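# Seat the gray box in the tabletop frame's rails

## Task

Place the gray box inside the frame on the table so it sits flush against the frame's rear wall, each of its two bottom flanges seated in one rail's slot, with the box left standing upright and level.

## Robot and tools

Robot: two seven-joint arms, left_arm and right_arm, each on a tilted plate fixed to a shared metal frame behind them; each ends in a two-finger gripper. Measured bases (scene frame): left_arm at (-0.039, +0.248, +0.178) m, right_arm at (-0.006, -0.274, +0.178) m. Plates and their half of the frame count as part of their arm for the clearance check.

Frames. Scene frame: origin at table-top height midway between the nominal bases, +x out over the table, +y toward left_arm, +z up. Reported end_effector_position (m), end_effector_quat_wxyz and velocities (m/s, rad/s) use this frame and may be off by a few cm. Offsets in commands use each arm's own Hand target axes: gripper +z is where the fingers point, y is the open/close direction. end_effector_position is the point between closed pads, about 2 cm short of the tips; closing pushes the tips roughly 10 mm further along +z, mostly while pads are over 40 mm apart.

Row layout (used by execute_actions and move): 14 numbers, each in [-1, 1]: left dx, dy, dz, rx, ry, rz, opening, then right dx, dy, dz, rx, ry, rz, opening. Both arms always appear. dx..rz are an offset (not a pose) from that arm's Hand target as it was when the action or move began, in the Hand target's own axes; 1.0 = 0.6 m or 180 degrees; rx, ry, rz form one rotation vector. Opening is absolute: +1 fully open (0.084 m), -1 closed. Six zeros re-request the current Hand target; a 0 opening is a real half-open command, so resend the current opening to keep a grip unchanged.

execute_actions(actions, cameras): actions is a list of actions; each action is up to 15 rows, one per 1/30 s step; a short action repeats its last row to 15 steps. Every row counts from the action's start pose, but each new action starts from the updated Hand target, so repeating an offset keeps moving. An empty list returns state plus all images and the full result. cameras: names, ["all"], or []; an unknown name invalidates the call.

move(target, speed, blend, opening_speed, blocking, cameras): straight-line path per gripper. target is one 14-number row or a list of up to 15 rows, all offsets from the same starting Hand targets. speed in m/s, 0.002 to 1 (default 0.25), turning at up to twice that in rad/s; one value or one per target. blend in m rounds corners in a list; 0 stops at each. opening_speed (0.2 or more, per second on the -1..1 scale) ramps the fingers. Paths last 0.5 s to 10 s; they ignore obstacles and the other arm, and grippers lag or overshoot more at speed, especially with a nearly straight arm. blocking=false returns after about 0.5 s while the move continues. The result adds a move: line: done (at rest within 3 mm and 2 degrees), off_target, moving, held or fault, plus limits (paced = pose clipped, held = steps withheld). done does not imply no contact.

wait(seconds 0 to 10): lets time pass holding commands. stop: brakes a running move. zoom_image(camera, region [x0,y0,x1,y1] px, at most 504x504) magnifies the latest image of cam_high, cam_low, cam_left_wrist or cam_right_wrist. clear_fault(arm): releases a reported torque fault on left_arm or right_arm. finished_scene(scene): ends the scene irrevocably; only call when the box is seated and stays so without the robot.

Results: joint positions (last number = measured opening in m), joint torques (whole drive output, offset and noisy; positive toward larger joint value), grip_measured on the command scale, Hand target (last commanded pose after clipping), Tool commands, motor temperatures, and step readings of position for execute_actions. "within noise" means an arm is still.

Control notes: each step the command is clipped to 70 mm and 16 degrees from the measured pose, so big offsets take several actions. A gripper may settle short of its Hand target; only a new command closes the gap. To stop pushing into something, command the target back behind the gripper. Large wrist turns can swing the elbow. Joint ranges (rad): waist ±6.283, shoulder -2.059 to 2.094, upper arm roll ±6.283, elbow -0.192 to 3.927 (straight 2.742), forearm roll ±6.283, wrist pitch -1.693 to 3.142, wrist roll ±6.283.

Gripping: command an opening clearly below grip_measured to hold; the lower, the harder (about 24 N per pad). Fast closes can squeeze too hard.

Avoid: dropping or releasing the box while it moves, letting anything fall or be left off the table, fast impacts with the table, frame or fixed parts, hard pushes, and any contact or press between the two arms (including one gripper clamping the other's fingers). Contact torque at a joint's limit (waist 40.8, shoulder 41, upper arm roll 26.1, elbow 26.1, forearm roll 26.1, wrist pitch 14, wrist roll 14.7 N m; held weight counts) triggers a TORQUE FAULT needing clear_fault; so does a motor saturated for 1 s or overloaded long. Holding loads or stretching heats motors: MOTOR HOT at 65 °C, brakes for 30-60 s at 80 °C. Loose objects may be nudged by outside disturbances.

Each tool is called by a JSON object that holds its "name" and its "arguments", one argument or row to a line.

## Session

{"name": "execute_actions", "arguments": {
  "actions": []
}}

Scene clock: 0.00 s.
left_arm: end_effector_position=(+0.5086, +0.2132, +0.2715) grip_measured=+1.00 end_effector_quat_wxyz=(+0.076, -0.639, +0.637, -0.426) | right_arm: end_effector_position=(+0.5014, -0.4418, +0.1855) grip_measured=+1.00 end_effector_quat_wxyz=(-0.329, +0.048, +0.918, -0.217)
Joint positions: left_arm=[-0.552 0.29 0.764 0.662 0.969 -0.718 0.695 0.084] | right_arm=[-0.068 0.755 0.109 1.771 -0.637 1.688 -2.758 0.084]
Joint velocities: within noise
Joint torques (N m): no reading
Motor temperatures (°C): left_arm=[38 38 35 43 41 36 45] | right_arm=[37 40 41 43 36 36 37]
Hand target: left_arm +0.5086, +0.2132, +0.2715; -0.076, +0.639, -0.637, +0.426 | right_arm +0.5014, -0.4418, +0.1855; -0.329, +0.048, +0.918, -0.217
Tool commands: left_gripper/opening=+1.0 right_gripper/opening=+1.0

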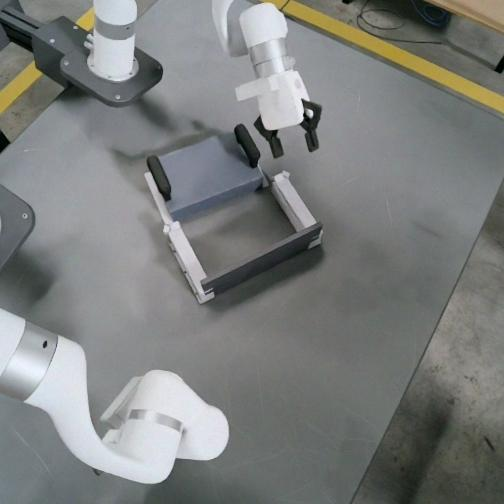

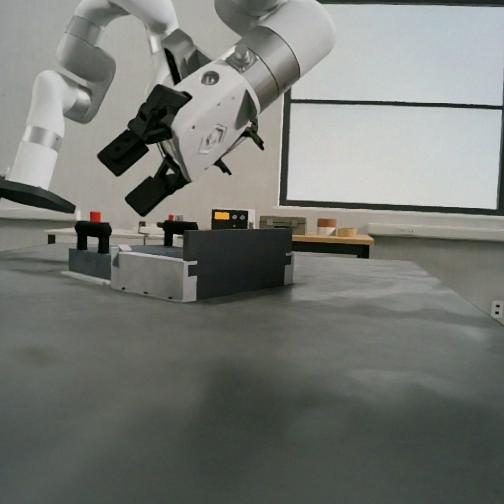

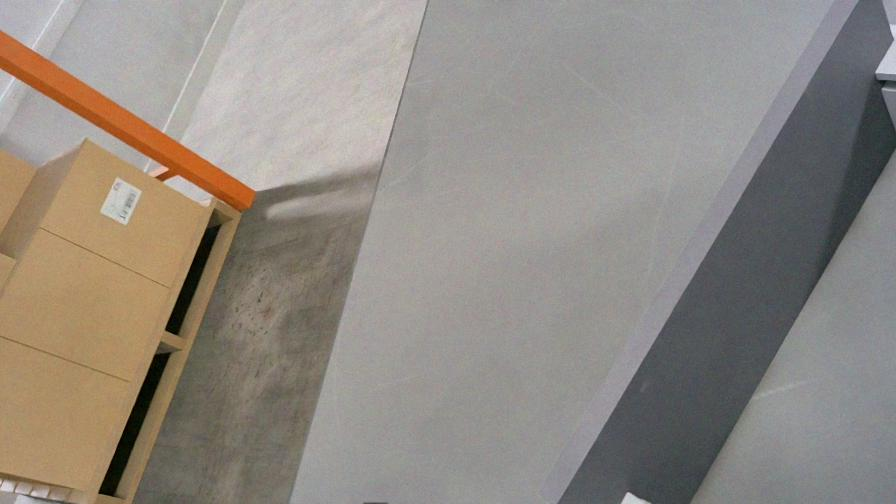

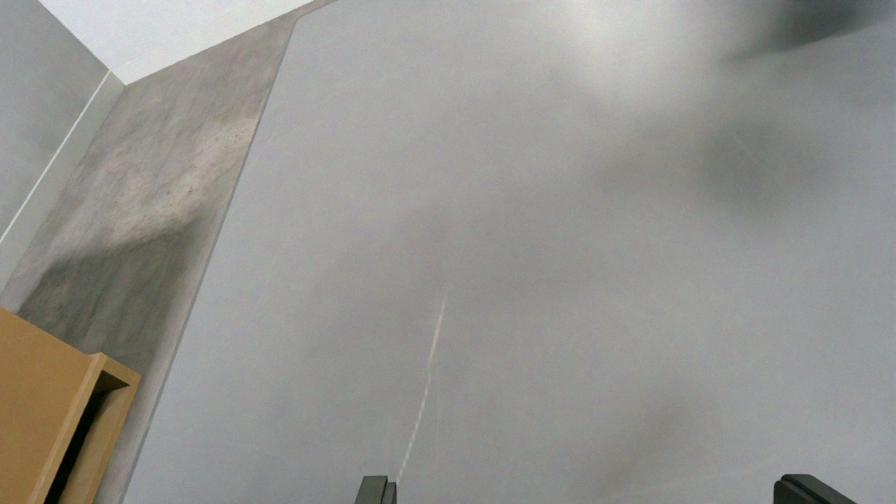

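{"name": "zoom_image", "arguments": {
  "camera": "cam_high",
  "region": [130, 100, 340, 310]
}}

{"name": "zoom_image", "arguments": {
  "camera": "cam_low",
  "region": [50, 190, 310, 320]
}}

Scaled by 2.400 from the camera's 504x504 image, which has a finer 720x720 frame.

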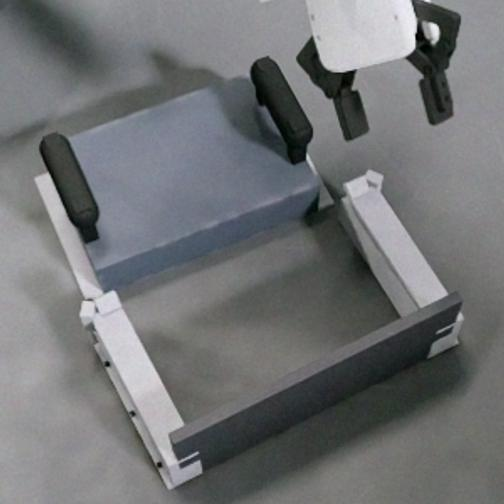

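Scaled by 1.938 from the camera's 504x504 image, which has a finer 720x720 frame.

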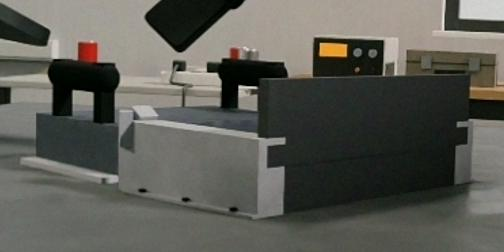

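{"name": "zoom_image", "arguments": {
  "camera": "cam_low",
  "region": [60, 210, 180, 310]
}}

{"name": "zoom_image", "arguments": {
  "camera": "cam_high",
  "region": [140, 200, 220, 310]
}}

{"name": "zoom_image", "arguments": {
  "camera": "cam_high",
  "region": [240, 150, 340, 260]
}}

Scaled by 4.200 from the camera's 504x504 image, which has a finer 720x720 frame.

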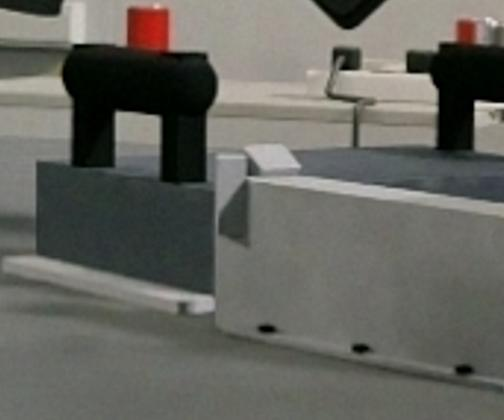

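Scaled by 4.582 from the camera's 504x504 image, which has a finer 720x720 frame.

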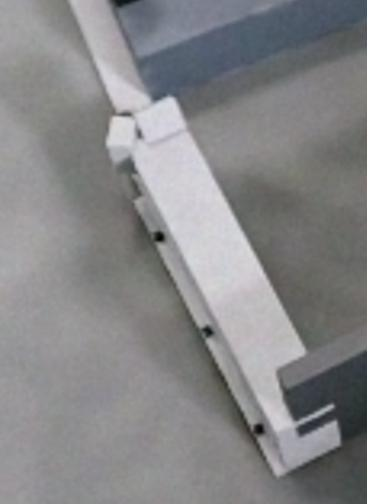

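Scaled by 4.582 from the camera's 504x504 image, which has a finer 720x720 frame.

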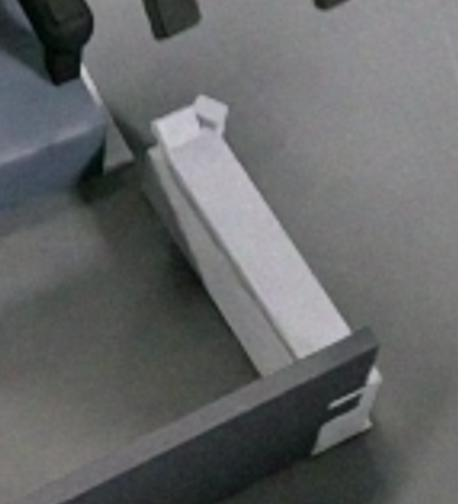

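{"name": "move", "arguments": {
  "target": [0.0045, 0.123, -0.0157, -0.337, -0.137, -0.411, 1.0, 0, 0, 0, 0, 0, 0, 1.0],
  "speed": 0.4,
  "cameras": ["all"]
}}

Scene clock: 60.87 s.
left_arm: end_effector_position=(+0.4468, +0.2019, +0.2315) grip_measured=+1.00 end_effector_quat_wxyz=(+0.370, +0.893, -0.235, -0.098) | right_arm: end_effector_position=(+0.5014, -0.4418, +0.1855) grip_measured=+1.00 end_effector_quat_wxyz=(-0.329, +0.048, +0.918, -0.217)
Joint positions: left_arm=[-0.285 1.035 0.752 1.941 2.177 -1.586 -2.084 0.084] | right_arm=[-0.068 0.755 0.109 1.771 -0.637 1.688 -2.758 0.084]
Joint torques (N m): left_arm=[-2.9 -26.04 0.19 11.86 -2.42 -3.78 -0.92] | right_arm=[5.29 -21.9 4.31 16.46 -0.43 0.3 -0.06]
Motor temperatures (°C): left_arm=[38 39 35 47 41 38 45] | right_arm=[37 45 41 52 36 36 37]
Hand target: left_arm +0.4469, +0.2019, +0.2315; +0.370, +0.893, -0.235, -0.098 | right_arm +0.5014, -0.4418, +0.1855; -0.329, +0.048, +0.918, -0.217
Off the commanded pose: left_arm 0.000 m, 0 deg | right_arm 0.000 m, 0 deg.
move: done; limits=paced
camera_calibration:
cam_left_wrist: T_world_to_cam=[[-0.317896, -0.625758, 0.712298, 0.132293], [-0.877708, 0.478347, 0.0285123, 0.355563], [-0.358568, -0.616126, -0.701297, 0.57971], [0, 0, 0, 1]] pos_world=[0.562001, 0.269876, 0.302179]

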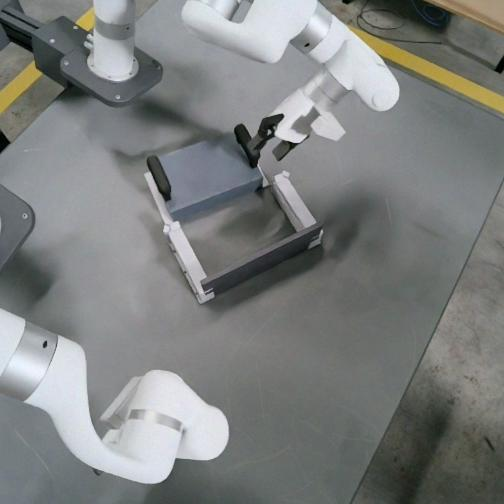

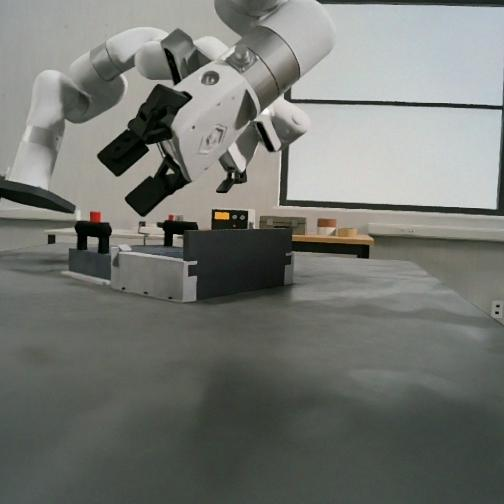

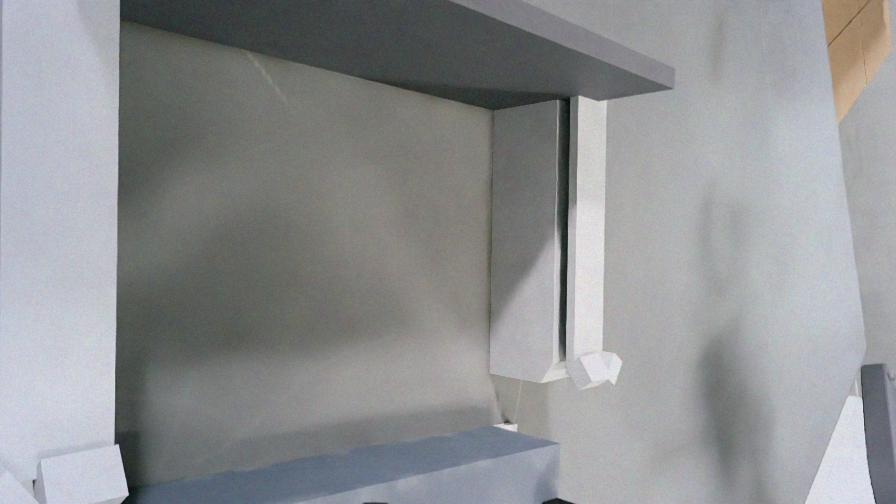

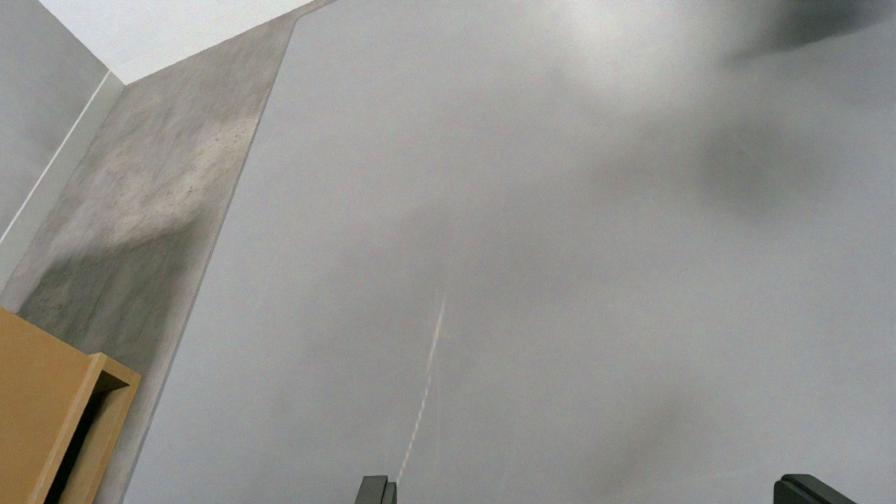

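{"name": "zoom_image", "arguments": {
  "camera": "cam_left_wrist",
  "region": [460, 60, 680, 280]
}}

{"name": "zoom_image", "arguments": {
  "camera": "cam_left_wrist",
  "region": [460, 250, 680, 470]
}}

{"name": "zoom_image", "arguments": {
  "camera": "cam_left_wrist",
  "region": [0, 350, 200, 504]
}}

Scaled by 2.291 from the camera's 896x504 image, which has a finer 1280x720 frame.

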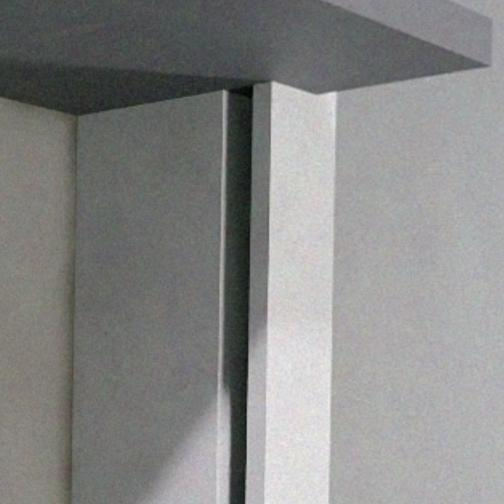

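Scaled by 2.291 from the camera's 896x504 image, which has a finer 1280x720 frame.

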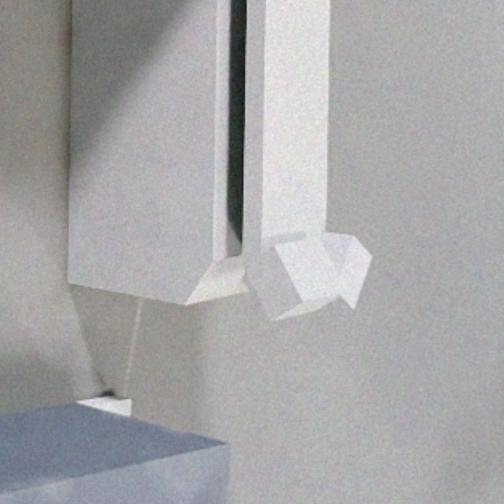

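Scaled by 2.520 from the camera's 896x504 image, which has a finer 1280x720 frame.

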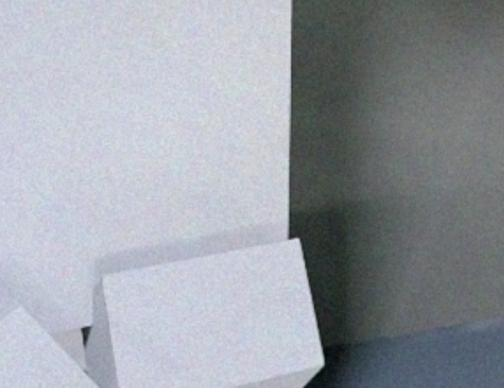

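{"name": "move", "arguments": {
  "target": [
    [-0.2108, -0.02145, 0.00585, 0.2501, -0.0051, 0.01326, 1.0, 0.3707, 0.3607, -0.1162, -0.2942, -0.0105, 0.5377, 1.0],
    [-0.2108, -0.02145, 0.00585, 0.2501, -0.0051, 0.01326, 1.0, 0.6163, 0.7858, -0.0527, 0.2276, -0.2651, -0.7944, 1.0]
  ],
  "speed": 0.45,
  "blend": [0.05, 0],
  "cameras": ["all"]
}}

Scene clock: 121.97 s.
left_arm: end_effector_position=(+0.3401, +0.2700, +0.2200) grip_measured=+1.00 end_effector_quat_wxyz=(+0.000, +0.961, -0.276, +0.000) | right_arm: end_effector_position=(+0.2077, +0.0803, +0.2204) grip_measured=+1.00 end_effector_quat_wxyz=(+0.000, +0.961, -0.275, +0.000)
Joint positions: left_arm=[-1.225 0.534 1.308 0.976 2.714 -0.704 -2.268 0.084] | right_arm=[0.624 0.468 0.525 0.886 -0.704 0.771 2.232 0.084]
Joint torques (N m): left_arm=[-14.88 -7.13 6.19 5.55 1.55 -0.36 -0.92] | right_arm=[6.3 -10.69 6.29 17.71 -2.87 0.18 3.04]
Hand target: left_arm +0.3401, +0.2700, +0.2200; +0.000, +0.961, -0.276, +0.000 | right_arm +0.2077, +0.0803, +0.2204; +0.000, +0.961, -0.275, +0.000
Off the commanded pose: left_arm 0.000 m, 0 deg | right_arm 0.000 m, 0 deg.
move: done
camera_calibration:
cam_left_wrist: T_world_to_cam=[[-0.503295, -0.864082, 0.00746019, 0.431644], [-0.864053, 0.503344, 0.00762713, 0.222791], [-0.0103455, -0.0026073, -0.999943, 0.357026], [0, 0, 0, 1]] pos_world=[0.413441, 0.261767, 0.352087]
cam_right_wrist: T_world_to_cam=[[-0.526913, -0.84974, 0.0174383, 0.205391], [-0.849839, 0.527035, 0.00291905, 0.200616], [-0.011671, -0.0132816, -0.999844, 0.354512], [0, 0, 0, 1]] pos_world=[0.282852, 0.0735057, 0.35029]

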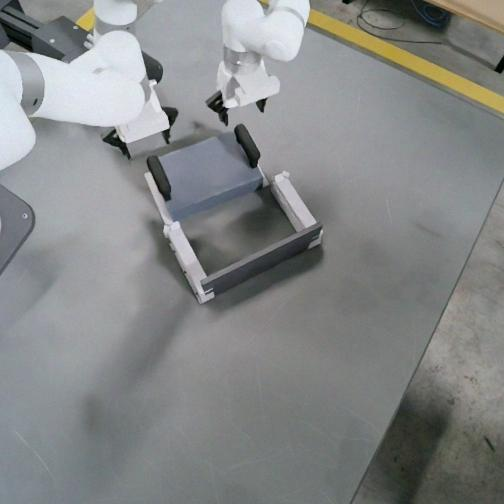

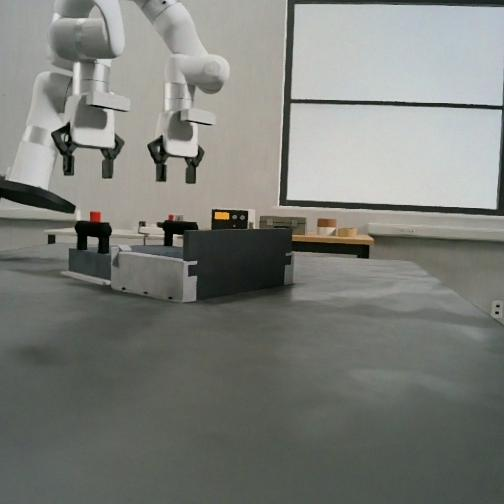

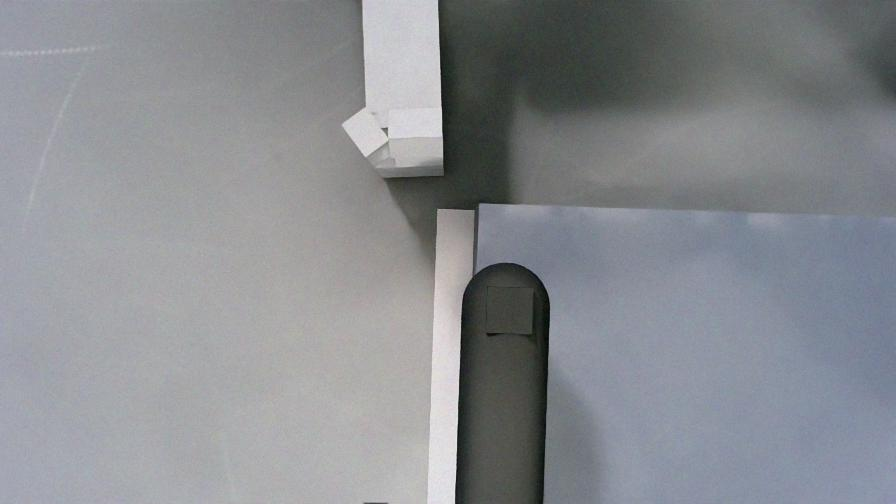

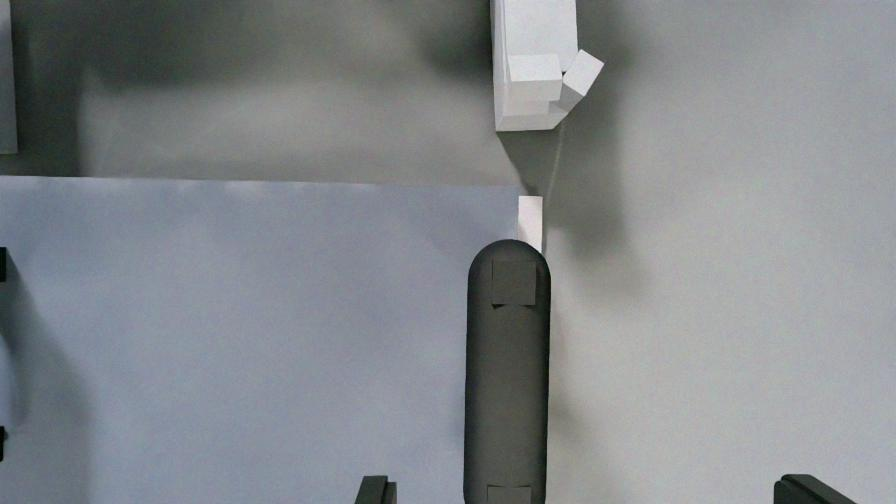

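{"name": "zoom_image", "arguments": {
  "camera": "cam_left_wrist",
  "region": [330, 0, 530, 240]
}}

{"name": "zoom_image", "arguments": {
  "camera": "cam_right_wrist",
  "region": [460, 0, 640, 280]
}}

Scaled by 2.100 from the camera's 896x504 image, which has a finer 1280x720 frame.

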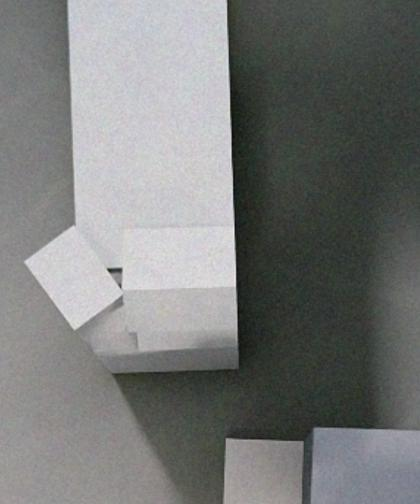

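Scaled by 1.800 from the camera's 896x504 image, which has a finer 1280x720 frame.

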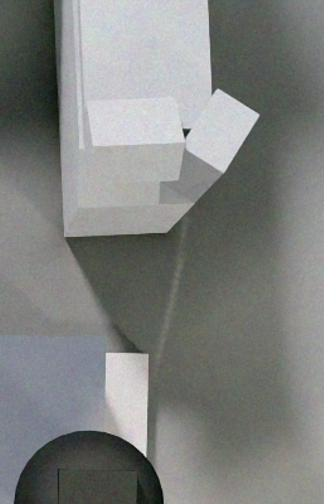

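{"name": "zoom_image", "arguments": {
  "camera": "cam_high",
  "region": [135, 110, 285, 240]
}}

{"name": "zoom_image", "arguments": {
  "camera": "cam_low",
  "region": [55, 205, 205, 315]
}}

Scaled by 3.360 from the camera's 504x504 image, which has a finer 720x720 frame.

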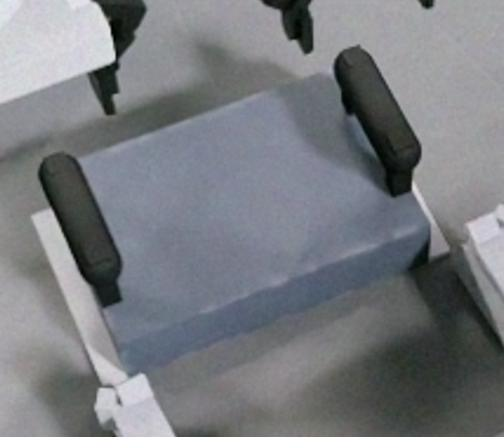

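Scaled by 3.360 from the camera's 504x504 image, which has a finer 720x720 frame.

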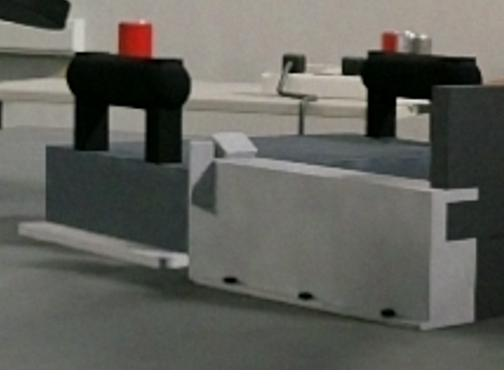

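{"name": "move", "arguments": {
  "target": [0.00305, -0.01743, 0.0833, 0, 0, 0.0028, 1.0, 0.01677, -0.015, 0.084, 0, 0, 0.0028, 1.0],
  "speed": 0.2,
  "cameras": ["cam_left_wrist", "cam_right_wrist", "cam_low"]
}}

Scene clock: 196.50 s.
left_arm: end_effector_position=(+0.3472, +0.2779, +0.1700) grip_measured=+1.00 end_effector_quat_wxyz=(+0.000, +0.960, -0.280, +0.000) | right_arm: end_effector_position=(+0.2210, +0.0826, +0.1700) grip_measured=+1.00 end_effector_quat_wxyz=(+0.000, +0.960, -0.279, +0.000)
Joint positions: left_arm=[-1.005 0.595 1.134 0.983 2.608 -0.603 -2.135 0.084] | right_arm=[0.641 0.599 0.433 0.923 -0.834 0.692 2.297 0.084]
Joint torques (N m): left_arm=[-0.54 -10.57 0.58 10.35 -1.77 -0.34 0.71] | right_arm=[6.71 -11.78 6.74 15.87 -2.89 -2.82 2.96]
Motor temperatures (°C): left_arm=[39 39 37 46 41 36 45] | right_arm=[37 42 43 55 36 36 38]
Hand target: left_arm +0.3472, +0.2779, +0.1700; +0.000, +0.960, -0.280, +0.000 | right_arm +0.2210, +0.0826, +0.1700; +0.000, +0.960, -0.279, +0.000
Off the commanded pose: left_arm 0.000 m, 0 deg | right_arm 0.000 m, 0 deg.
move: done
camera_calibration:
cam_left_wrist: T_world_to_cam=[[-0.510878, -0.859621, 0.00750382, 0.443799], [-0.85959, 0.510927, 0.00766745, 0.221745], [-0.010425, -0.00253308, -0.999942, 0.307135], [0, 0, 0, 1]] pos_world=[0.420538, 0.268981, 0.302087]
cam_right_wrist: T_world_to_cam=[[-0.534371, -0.845071, 0.0173961, 0.21653], [-0.845169, 0.534492, 0.0028353, 0.20919], [-0.0116941, -0.0131875, -0.999845, 0.304297], [0, 0, 0, 1]] pos_world=[0.296067, 0.0751858, 0.29989]
Images, in order (width x height): cam_low 504x504, cam_left_wrist 896x504, cam_right_wrist 896x504.

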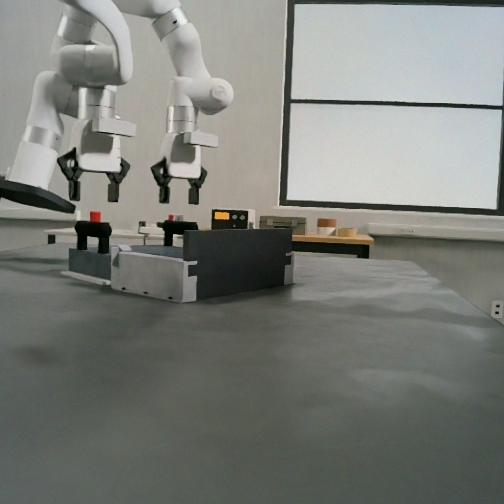

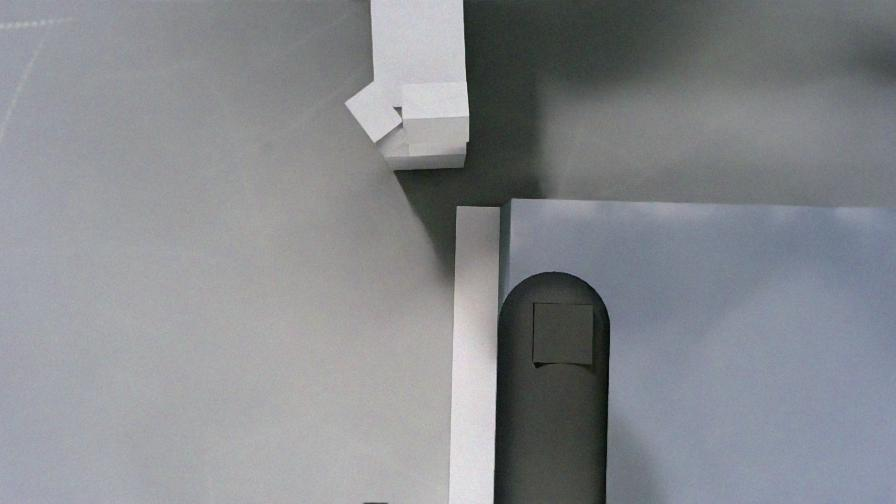

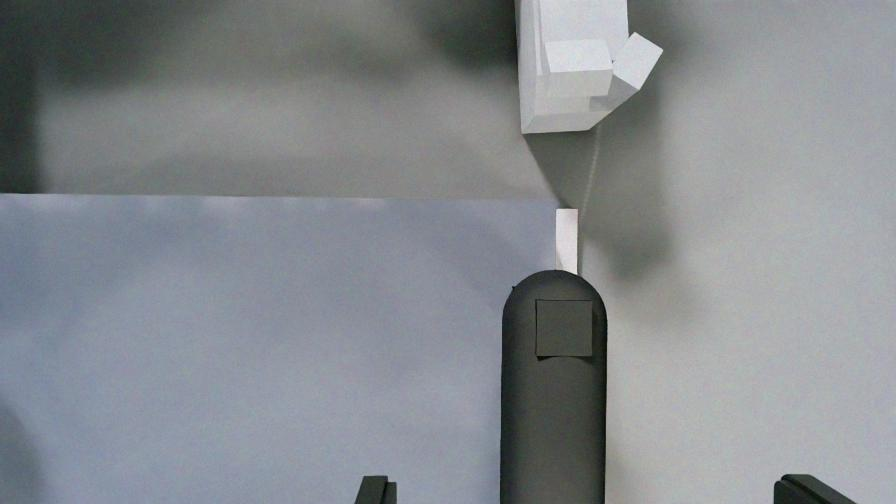

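{"name": "move", "arguments": {
  "target": [0, 0, 0.1117, 0, 0, 0, 1.0, 0, 0, 0.1117, 0, 0, 0, 1.0],
  "speed": 0.15,
  "cameras": ["cam_left_wrist", "cam_right_wrist", "cam_low", "cam_high"]
}}

Scene clock: 201.17 s.
left_arm: end_effector_position=(+0.3473, +0.2779, +0.1030) grip_measured=+1.00 end_effector_quat_wxyz=(+0.000, +0.960, -0.280, +0.000) | right_arm: end_effector_position=(+0.2210, +0.0827, +0.1030) grip_measured=+1.00 end_effector_quat_wxyz=(+0.000, +0.960, -0.279, +0.000)
Joint positions: left_arm=[-0.769 0.685 0.92 0.992 2.465 -0.463 -1.988 0.084] | right_arm=[0.682 0.769 0.32 0.976 -1 0.587 2.405 0.084]
Joint torques (N m): left_arm=[-0.59 -14.62 0.27 9.1 -1.82 -0.4 0.69] | right_arm=[6.86 -12.85 6.79 13.66 -2.95 -2.85 2.97]
Motor temperatures (°C): left_arm=[39 39 37 46 41 36 45] | right_arm=[38 42 43 55 36 36 38]
Hand target: left_arm +0.3473, +0.2780, +0.1030; +0.000, +0.960, -0.280, +0.000 | right_arm +0.2210, +0.0827, +0.1030; +0.000, +0.960, -0.279, +0.000
Off the commanded pose: left_arm 0.000 m, 0 deg | right_arm 0.000 m, 0 deg.
move: done
camera_calibration:
cam_left_wrist: T_world_to_cam=[[-0.510878, -0.859621, 0.00750382, 0.444388], [-0.85959, 0.510927, 0.00766745, 0.222207], [-0.010425, -0.00253308, -0.999942, 0.240139], [0, 0, 0, 1]] pos_world=[0.420538, 0.269081, 0.235087]
cam_right_wrist: T_world_to_cam=[[-0.534371, -0.845071, 0.0173961, 0.217749], [-0.845169, 0.534492, 0.0028353, 0.209465], [-0.0116941, -0.0131875, -0.999845, 0.237309], [0, 0, 0, 1]] pos_world=[0.296167, 0.0751858, 0.23289]

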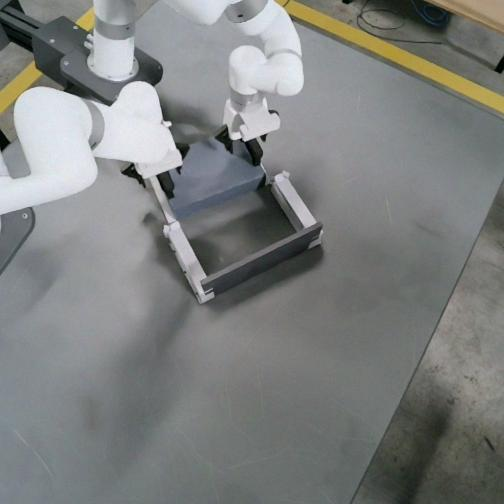

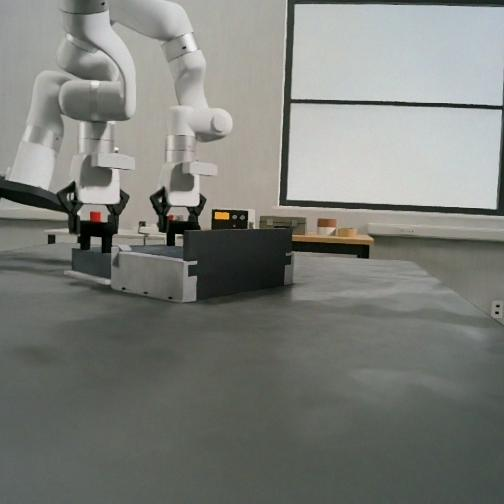

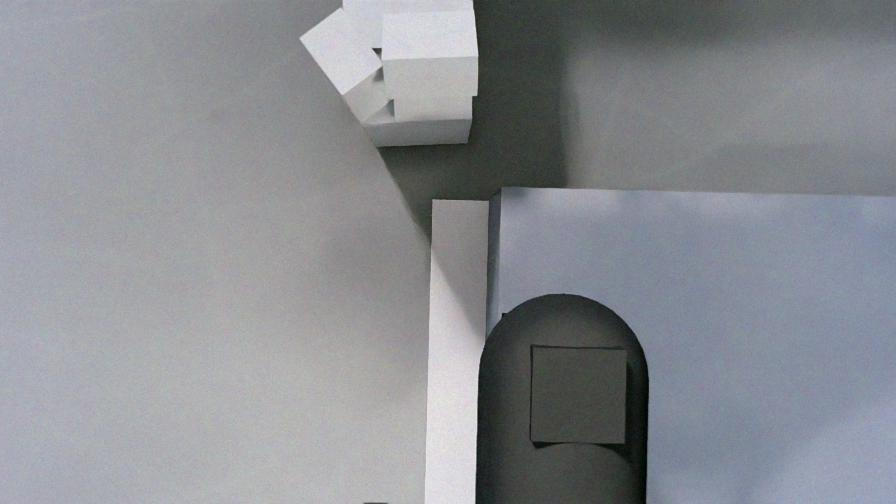

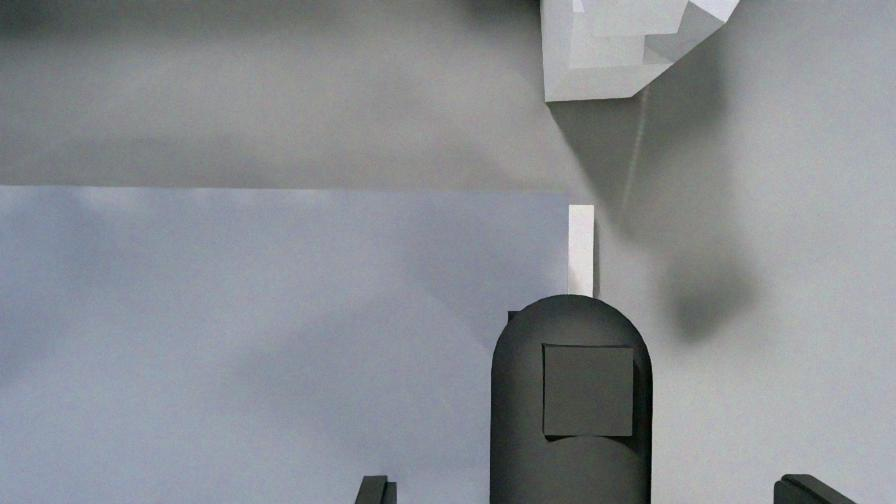

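{"name": "move", "arguments": {
  "target": [
    [-0.0037, -0.015, 0, 0, 0, 0, 1.0, -0.0045, -0.0133, 0, 0, 0, 0, 1.0],
    [-0.0037, -0.015, 0, 0, 0, 0, -1.0, -0.0045, -0.0133, 0, 0, 0, 0, -1.0]
  ],
  "speed": 0.1,
  "opening_speed": 1.0,
  "cameras": ["cam_left_wrist", "cam_right_wrist", "cam_low", "cam_high"]
}}

Scene clock: 211.40 s.
left_arm: end_effector_position=(+0.3503, +0.2869, +0.1030) grip_measured=-0.27 end_effector_quat_wxyz=(-0.001, +0.960, -0.280, +0.000) | right_arm: end_effector_position=(+0.2230, +0.0908, +0.1029) grip_measured=-0.27 end_effector_quat_wxyz=(+0.000, +0.960, -0.279, +0.000)
Joint positions: left_arm=[-0.742 0.682 0.919 1.002 2.469 -0.467 -1.969 0.032] | right_arm=[0.688 0.787 0.325 1.006 -0.989 0.601 2.396 0.032]
Joint torques (N m): left_arm=[-29.11 -12.02 -11.19 -4.99 -3.39 -10.79 -0.46] | right_arm=[1.48 -14.5 6.72 36.69 -5.57 -8.67 -0.33]
Motor temperatures (°C): left_arm=[39 39 36 47 41 37 45] | right_arm=[38 42 43 55 36 37 38]
Hand target: left_arm +0.3502, +0.2867, +0.1030; +0.000, +0.960, -0.280, +0.000 | right_arm +0.2230, +0.0908, +0.1030; +0.000, +0.960, -0.279, +0.000
Off the commanded pose: left_arm 0.000 m, 0 deg | right_arm 0.000 m, 0 deg.
move: done
camera_calibration:
cam_left_wrist: T_world_to_cam=[[-0.510762, -0.859694, 0.00695576, 0.453722], [-0.859664, 0.510805, 0.00752863, 0.220422], [-0.0100254, -0.00213428, -0.999947, 0.239914], [0, 0, 0, 1]] pos_world=[0.423638, 0.277981, 0.235086]
cam_right_wrist: T_world_to_cam=[[-0.534225, -0.84516, 0.0175322, 0.225627], [-0.84526, 0.534348, 0.00286738, 0.206719], [-0.0117917, -0.0132874, -0.999842, 0.237475], [0, 0, 0, 1]] pos_world=[0.298067, 0.0833863, 0.232889]

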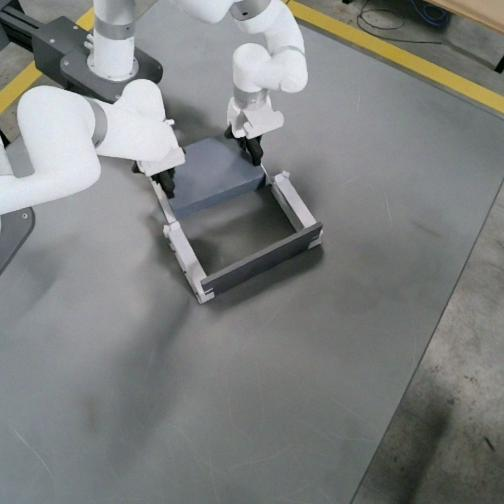

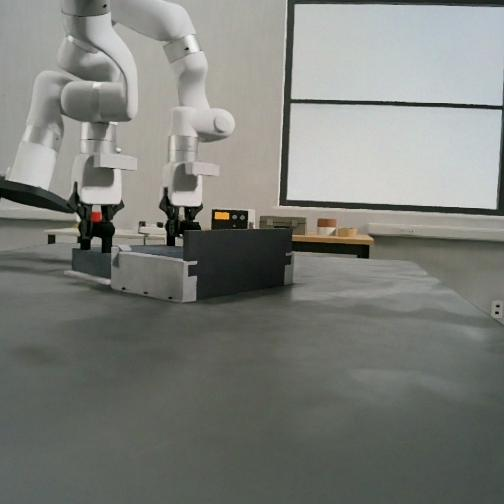

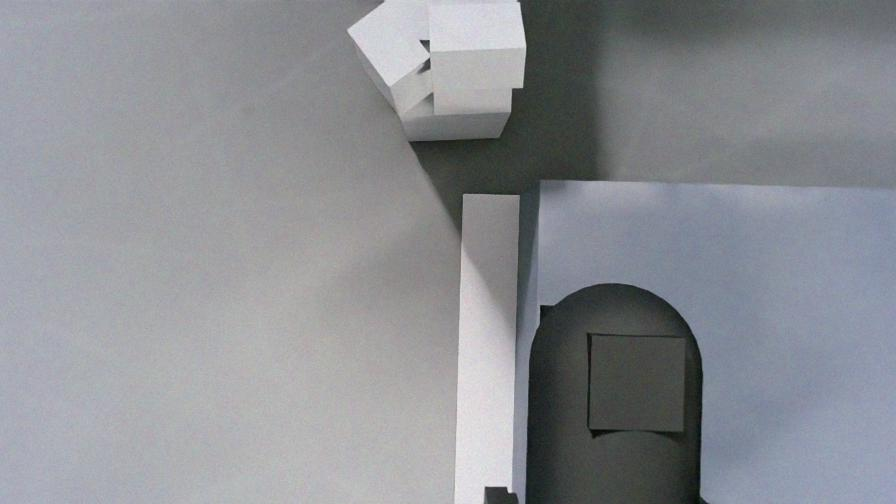

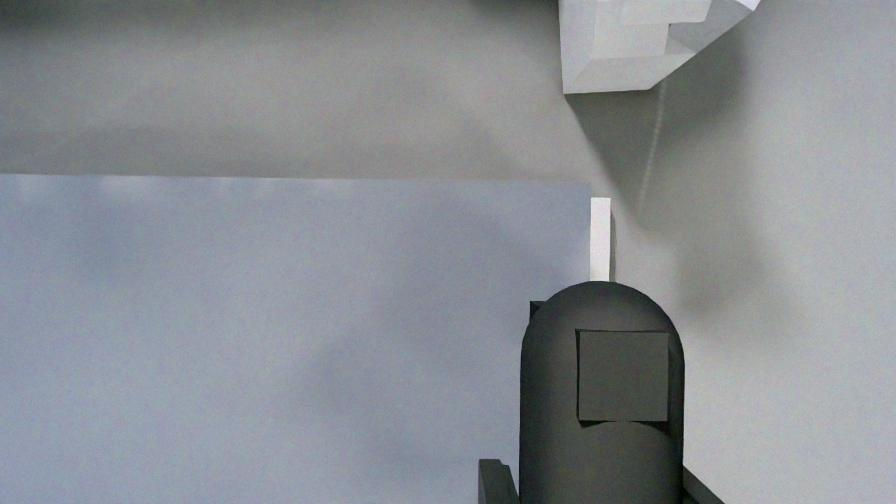

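{"name": "wait", "arguments": {
  "seconds": 0.1
}}

Scene clock: 214.73 s.
left_arm: end_effector_position=(+0.3503, +0.2869, +0.1030) grip_measured=-0.27 end_effector_quat_wxyz=(+0.000, +0.960, -0.280, +0.000) | right_arm: end_effector_position=(+0.2230, +0.0908, +0.1029) grip_measured=-0.27 end_effector_quat_wxyz=(+0.000, +0.960, -0.279, +0.000)
Joint positions: left_arm=[-0.742 0.682 0.919 1.002 2.469 -0.467 -1.969 0.032] | right_arm=[0.688 0.787 0.325 1.006 -0.989 0.601 2.396 0.032]
Joint torques (N m): left_arm=[-28.94 -11.58 -11.21 -5.4 -4.18 -10.62 -0.42] | right_arm=[2.46 -19.09 6.16 36.71 -5.59 -8.69 2.43]
Motor temperatures (°C): left_arm=[39 39 38 47 42 40 45] | right_arm=[37 43 43 59 36 39 38]
Hand target: left_arm +0.3502, +0.2867, +0.1030; +0.000, +0.960, -0.280, +0.000 | right_arm +0.2230, +0.0908, +0.1030; +0.000, +0.960, -0.279, +0.000
Tool commands: left_gripper/opening=-1.0 right_gripper/opening=-1.0
Off the commanded pose: left_arm 0.000 m, 0 deg | right_arm 0.000 m, 0 deg.
wait: 0.10 s; at rest from the start

{"name": "move", "arguments": {
  "target": [0, 0, -0.0333, 0, 0, 0, -1.0, 0, 0, -0.0333, 0, 0, 0, -1.0],
  "speed": 0.05,
  "cameras": ["cam_left_wrist", "cam_right_wrist", "cam_low", "cam_high"]
}}

Scene clock: 221.87 s.
left_arm: end_effector_position=(+0.3504, +0.2869, +0.1229) grip_measured=-0.27 end_effector_quat_wxyz=(-0.001, +0.960, -0.280, +0.001) | right_arm: end_effector_position=(+0.2230, +0.0908, +0.1229) grip_measured=-0.27 end_effector_quat_wxyz=(+0.000, +0.960, -0.279, +0.000)
Joint positions: left_arm=[-0.813 0.654 0.985 0.994 2.508 -0.508 -2.01 0.032] | right_arm=[0.674 0.736 0.359 0.986 -0.946 0.632 2.368 0.032]
Joint torques (N m): left_arm=[-29.77 -22.15 -5.31 -1.71 -0.79 -11.41 -0.91] | right_arm=[3.27 -28.1 15.87 34.19 0.83 -5.83 -3.15]
Motor temperatures (°C): left_arm=[40 39 40 46 42 46 45] | right_arm=[37 43 43 68 36 42 38]
Hand target: left_arm +0.3502, +0.2867, +0.1230; +0.000, +0.960, -0.280, +0.000 | right_arm +0.2230, +0.0908, +0.1229; +0.000, +0.960, -0.279, +0.000
Off the commanded pose: left_arm 0.000 m, 0 deg | right_arm 0.000 m, 0 deg.
MOTOR HOT: joint 4 (elbow) of the right arm reports 68 °C; the controller stops that arm at 80 °C. To cool a motor, set the load down, stop pushing, or move to a pose that needs little force. At that limit the right arm can sag while its brakes close.
move: done
camera_calibration:
cam_left_wrist: T_world_to_cam=[[-0.510883, -0.859625, 0.00652828, 0.453638], [-0.859597, 0.510921, 0.00720038, 0.220347], [-0.00952506, -0.00193314, -0.999953, 0.259545], [0, 0, 0, 1]] pos_world=[0.423638, 0.277881, 0.254985]
cam_right_wrist: T_world_to_cam=[[-0.534417, -0.845042, 0.0173966, 0.225359], [-0.84514, 0.534537, 0.00283498, 0.206619], [-0.0116948, -0.0131875, -0.999845, 0.257336], [0, 0, 0, 1]] pos_world=[0.298067, 0.0833857, 0.25279]

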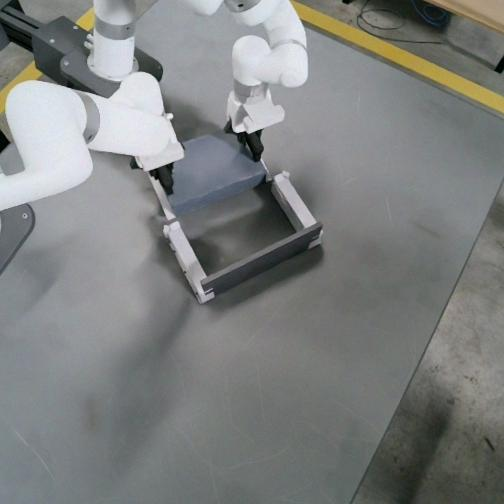

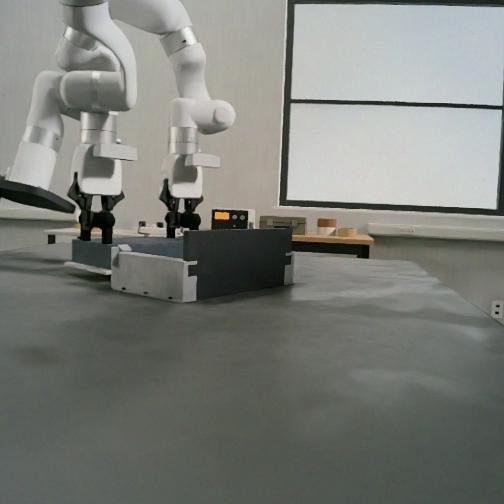

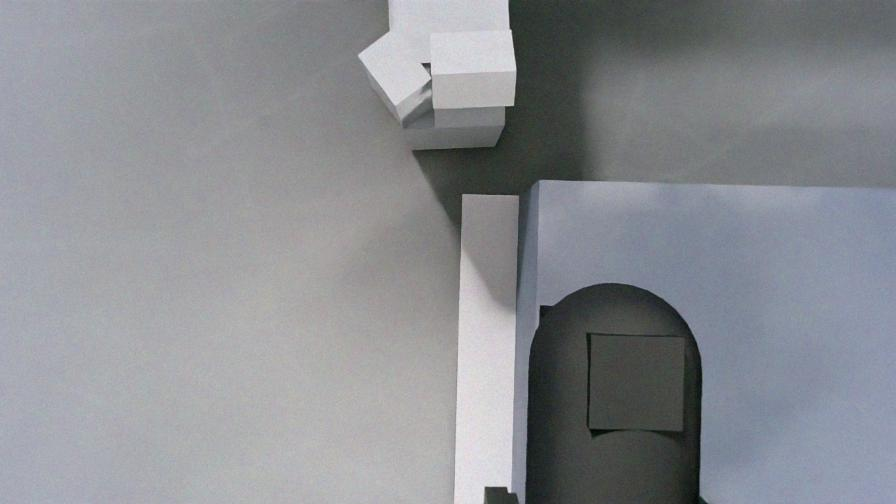

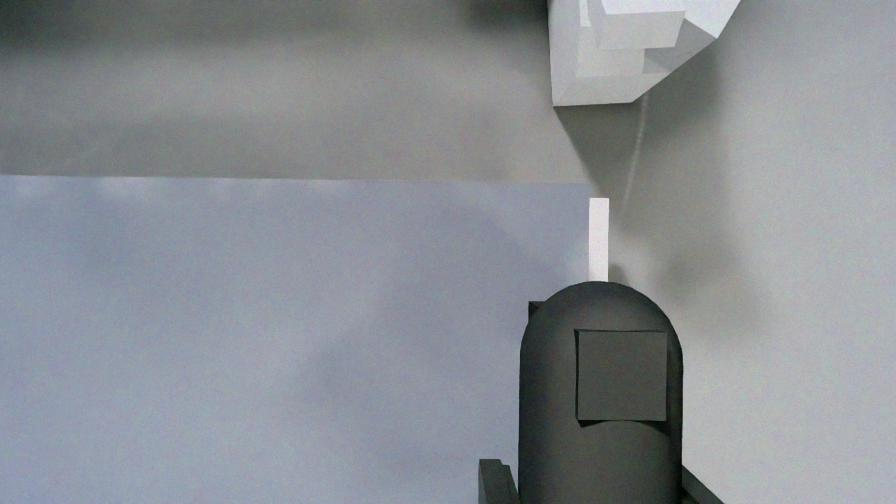

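{"name": "move", "arguments": {
  "target": [
    [0, 0, 0.0325, 0, 0, 0, -1.0, 0, 0, 0.0325, 0, 0, 0, -1.0],
    [0, 0, 0.0325, 0, 0, 0, 0.2, 0, 0, 0.0325, 0, 0, 0, 0.2]
  ],
  "speed": 0.05,
  "opening_speed": 1.5
}}

Scene clock: 225.53 s.
left_arm: end_effector_position=(+0.3502, +0.2866, +0.1035) grip_measured=+0.19 end_effector_quat_wxyz=(+0.000, +0.960, -0.280, +0.000) | right_arm: end_effector_position=(+0.2230, +0.0909, +0.1035) grip_measured=+0.19 end_effector_quat_wxyz=(+0.000, +0.960, -0.279, +0.000)
Joint positions: left_arm=[-0.744 0.681 0.921 1.001 2.47 -0.468 -1.97 0.052] | right_arm=[0.688 0.785 0.326 1.005 -0.988 0.601 2.395 0.052]
Joint torques (N m): left_arm=[-8.54 -15.95 6.11 6.57 0.29 -0.32 0.73] | right_arm=[6.55 -19.3 7.09 8.37 2.64 0.16 0.45]
Motor temperatures (°C): left_arm=[40 39 40 46 42 49 45] | right_arm=[37 44 44 70 36 43 38]
Hand target: left_arm +0.3502, +0.2867, +0.1035; +0.000, +0.960, -0.280, +0.000 | right_arm +0.2230, +0.0908, +0.1034; +0.000, +0.960, -0.279, +0.000
Off the commanded pose: left_arm 0.000 m, 0 deg | right_arm 0.000 m, 0 deg.
MOTOR HOT: still on. Joint 4 (elbow) of the right arm reports 70 °C.
move: done

{"name": "move", "arguments": {
  "target": [0, 0, 0, 0, 0, 0, 0.4, 0, 0, 0, 0, 0, 0, -1.0],
  "speed": 0.05,
  "opening_speed": 1.5,
  "cameras": ["cam_left_wrist", "cam_right_wrist"]
}}

Scene clock: 236.70 s.
left_arm: end_effector_position=(+0.3502, +0.2867, +0.1035) grip_measured=+0.39 end_effector_quat_wxyz=(+0.000, +0.960, -0.280, +0.000) | right_arm: end_effector_position=(+0.2231, +0.0908, +0.1035) grip_measured=-0.27 end_effector_quat_wxyz=(+0.000, +0.960, -0.279, +0.000)
Joint positions: left_arm=[-0.744 0.681 0.921 1.001 2.47 -0.468 -1.97 0.061] | right_arm=[0.688 0.785 0.326 1.005 -0.988 0.602 2.395 0.032]
Joint torques (N m): left_arm=[-2.34 -16.01 5.6 8.6 0.32 -0.52 0.85] | right_arm=[2.8 -14.37 9.54 13.56 -0.04 -2.17 -2.73]
Motor temperatures (°C): left_arm=[39 40 39 47 42 46 45] | right_arm=[37 44 44 62 36 41 38]
Hand target: left_arm +0.3502, +0.2867, +0.1035; +0.000, +0.960, -0.280, +0.000 | right_arm +0.2230, +0.0908, +0.1034; +0.000, +0.960, -0.279, +0.000
Off the commanded pose: left_arm 0.000 m, 0 deg | right_arm 0.000 m, 0 deg.
MOTOR HOT: cleared for the motors of the right arm.
move: done
camera_calibration:
cam_left_wrist: T_world_to_cam=[[-0.510878, -0.859621, 0.00750382, 0.453396], [-0.85959, 0.510927, 0.00766745, 0.220338], [-0.010425, -0.00253308, -0.999942, 0.240592], [0, 0, 0, 1]] pos_world=[0.423538, 0.277781, 0.235487]
cam_right_wrist: T_world_to_cam=[[-0.534416, -0.845041, 0.0174811, 0.22573], [-0.845141, 0.534537, 0.00278152, 0.206771], [-0.0116948, -0.0132875, -0.999843, 0.237948], [0, 0, 0, 1]] pos_world=[0.298167, 0.0833857, 0.23339]
Images, in order (width x height): cam_left_wrist 896x504, cam_right_wrist 896x504.

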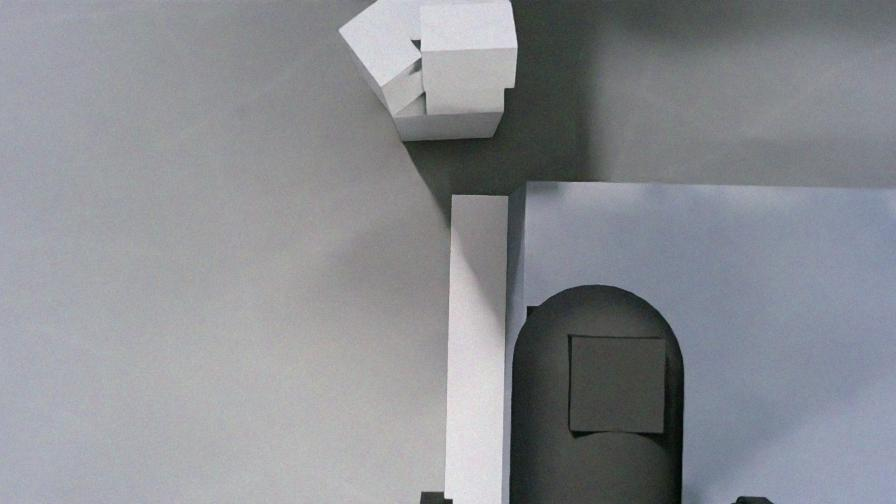

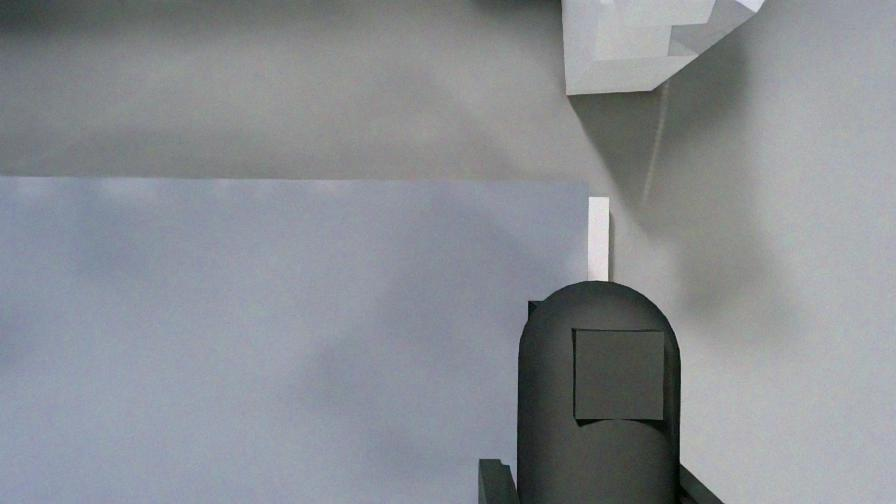

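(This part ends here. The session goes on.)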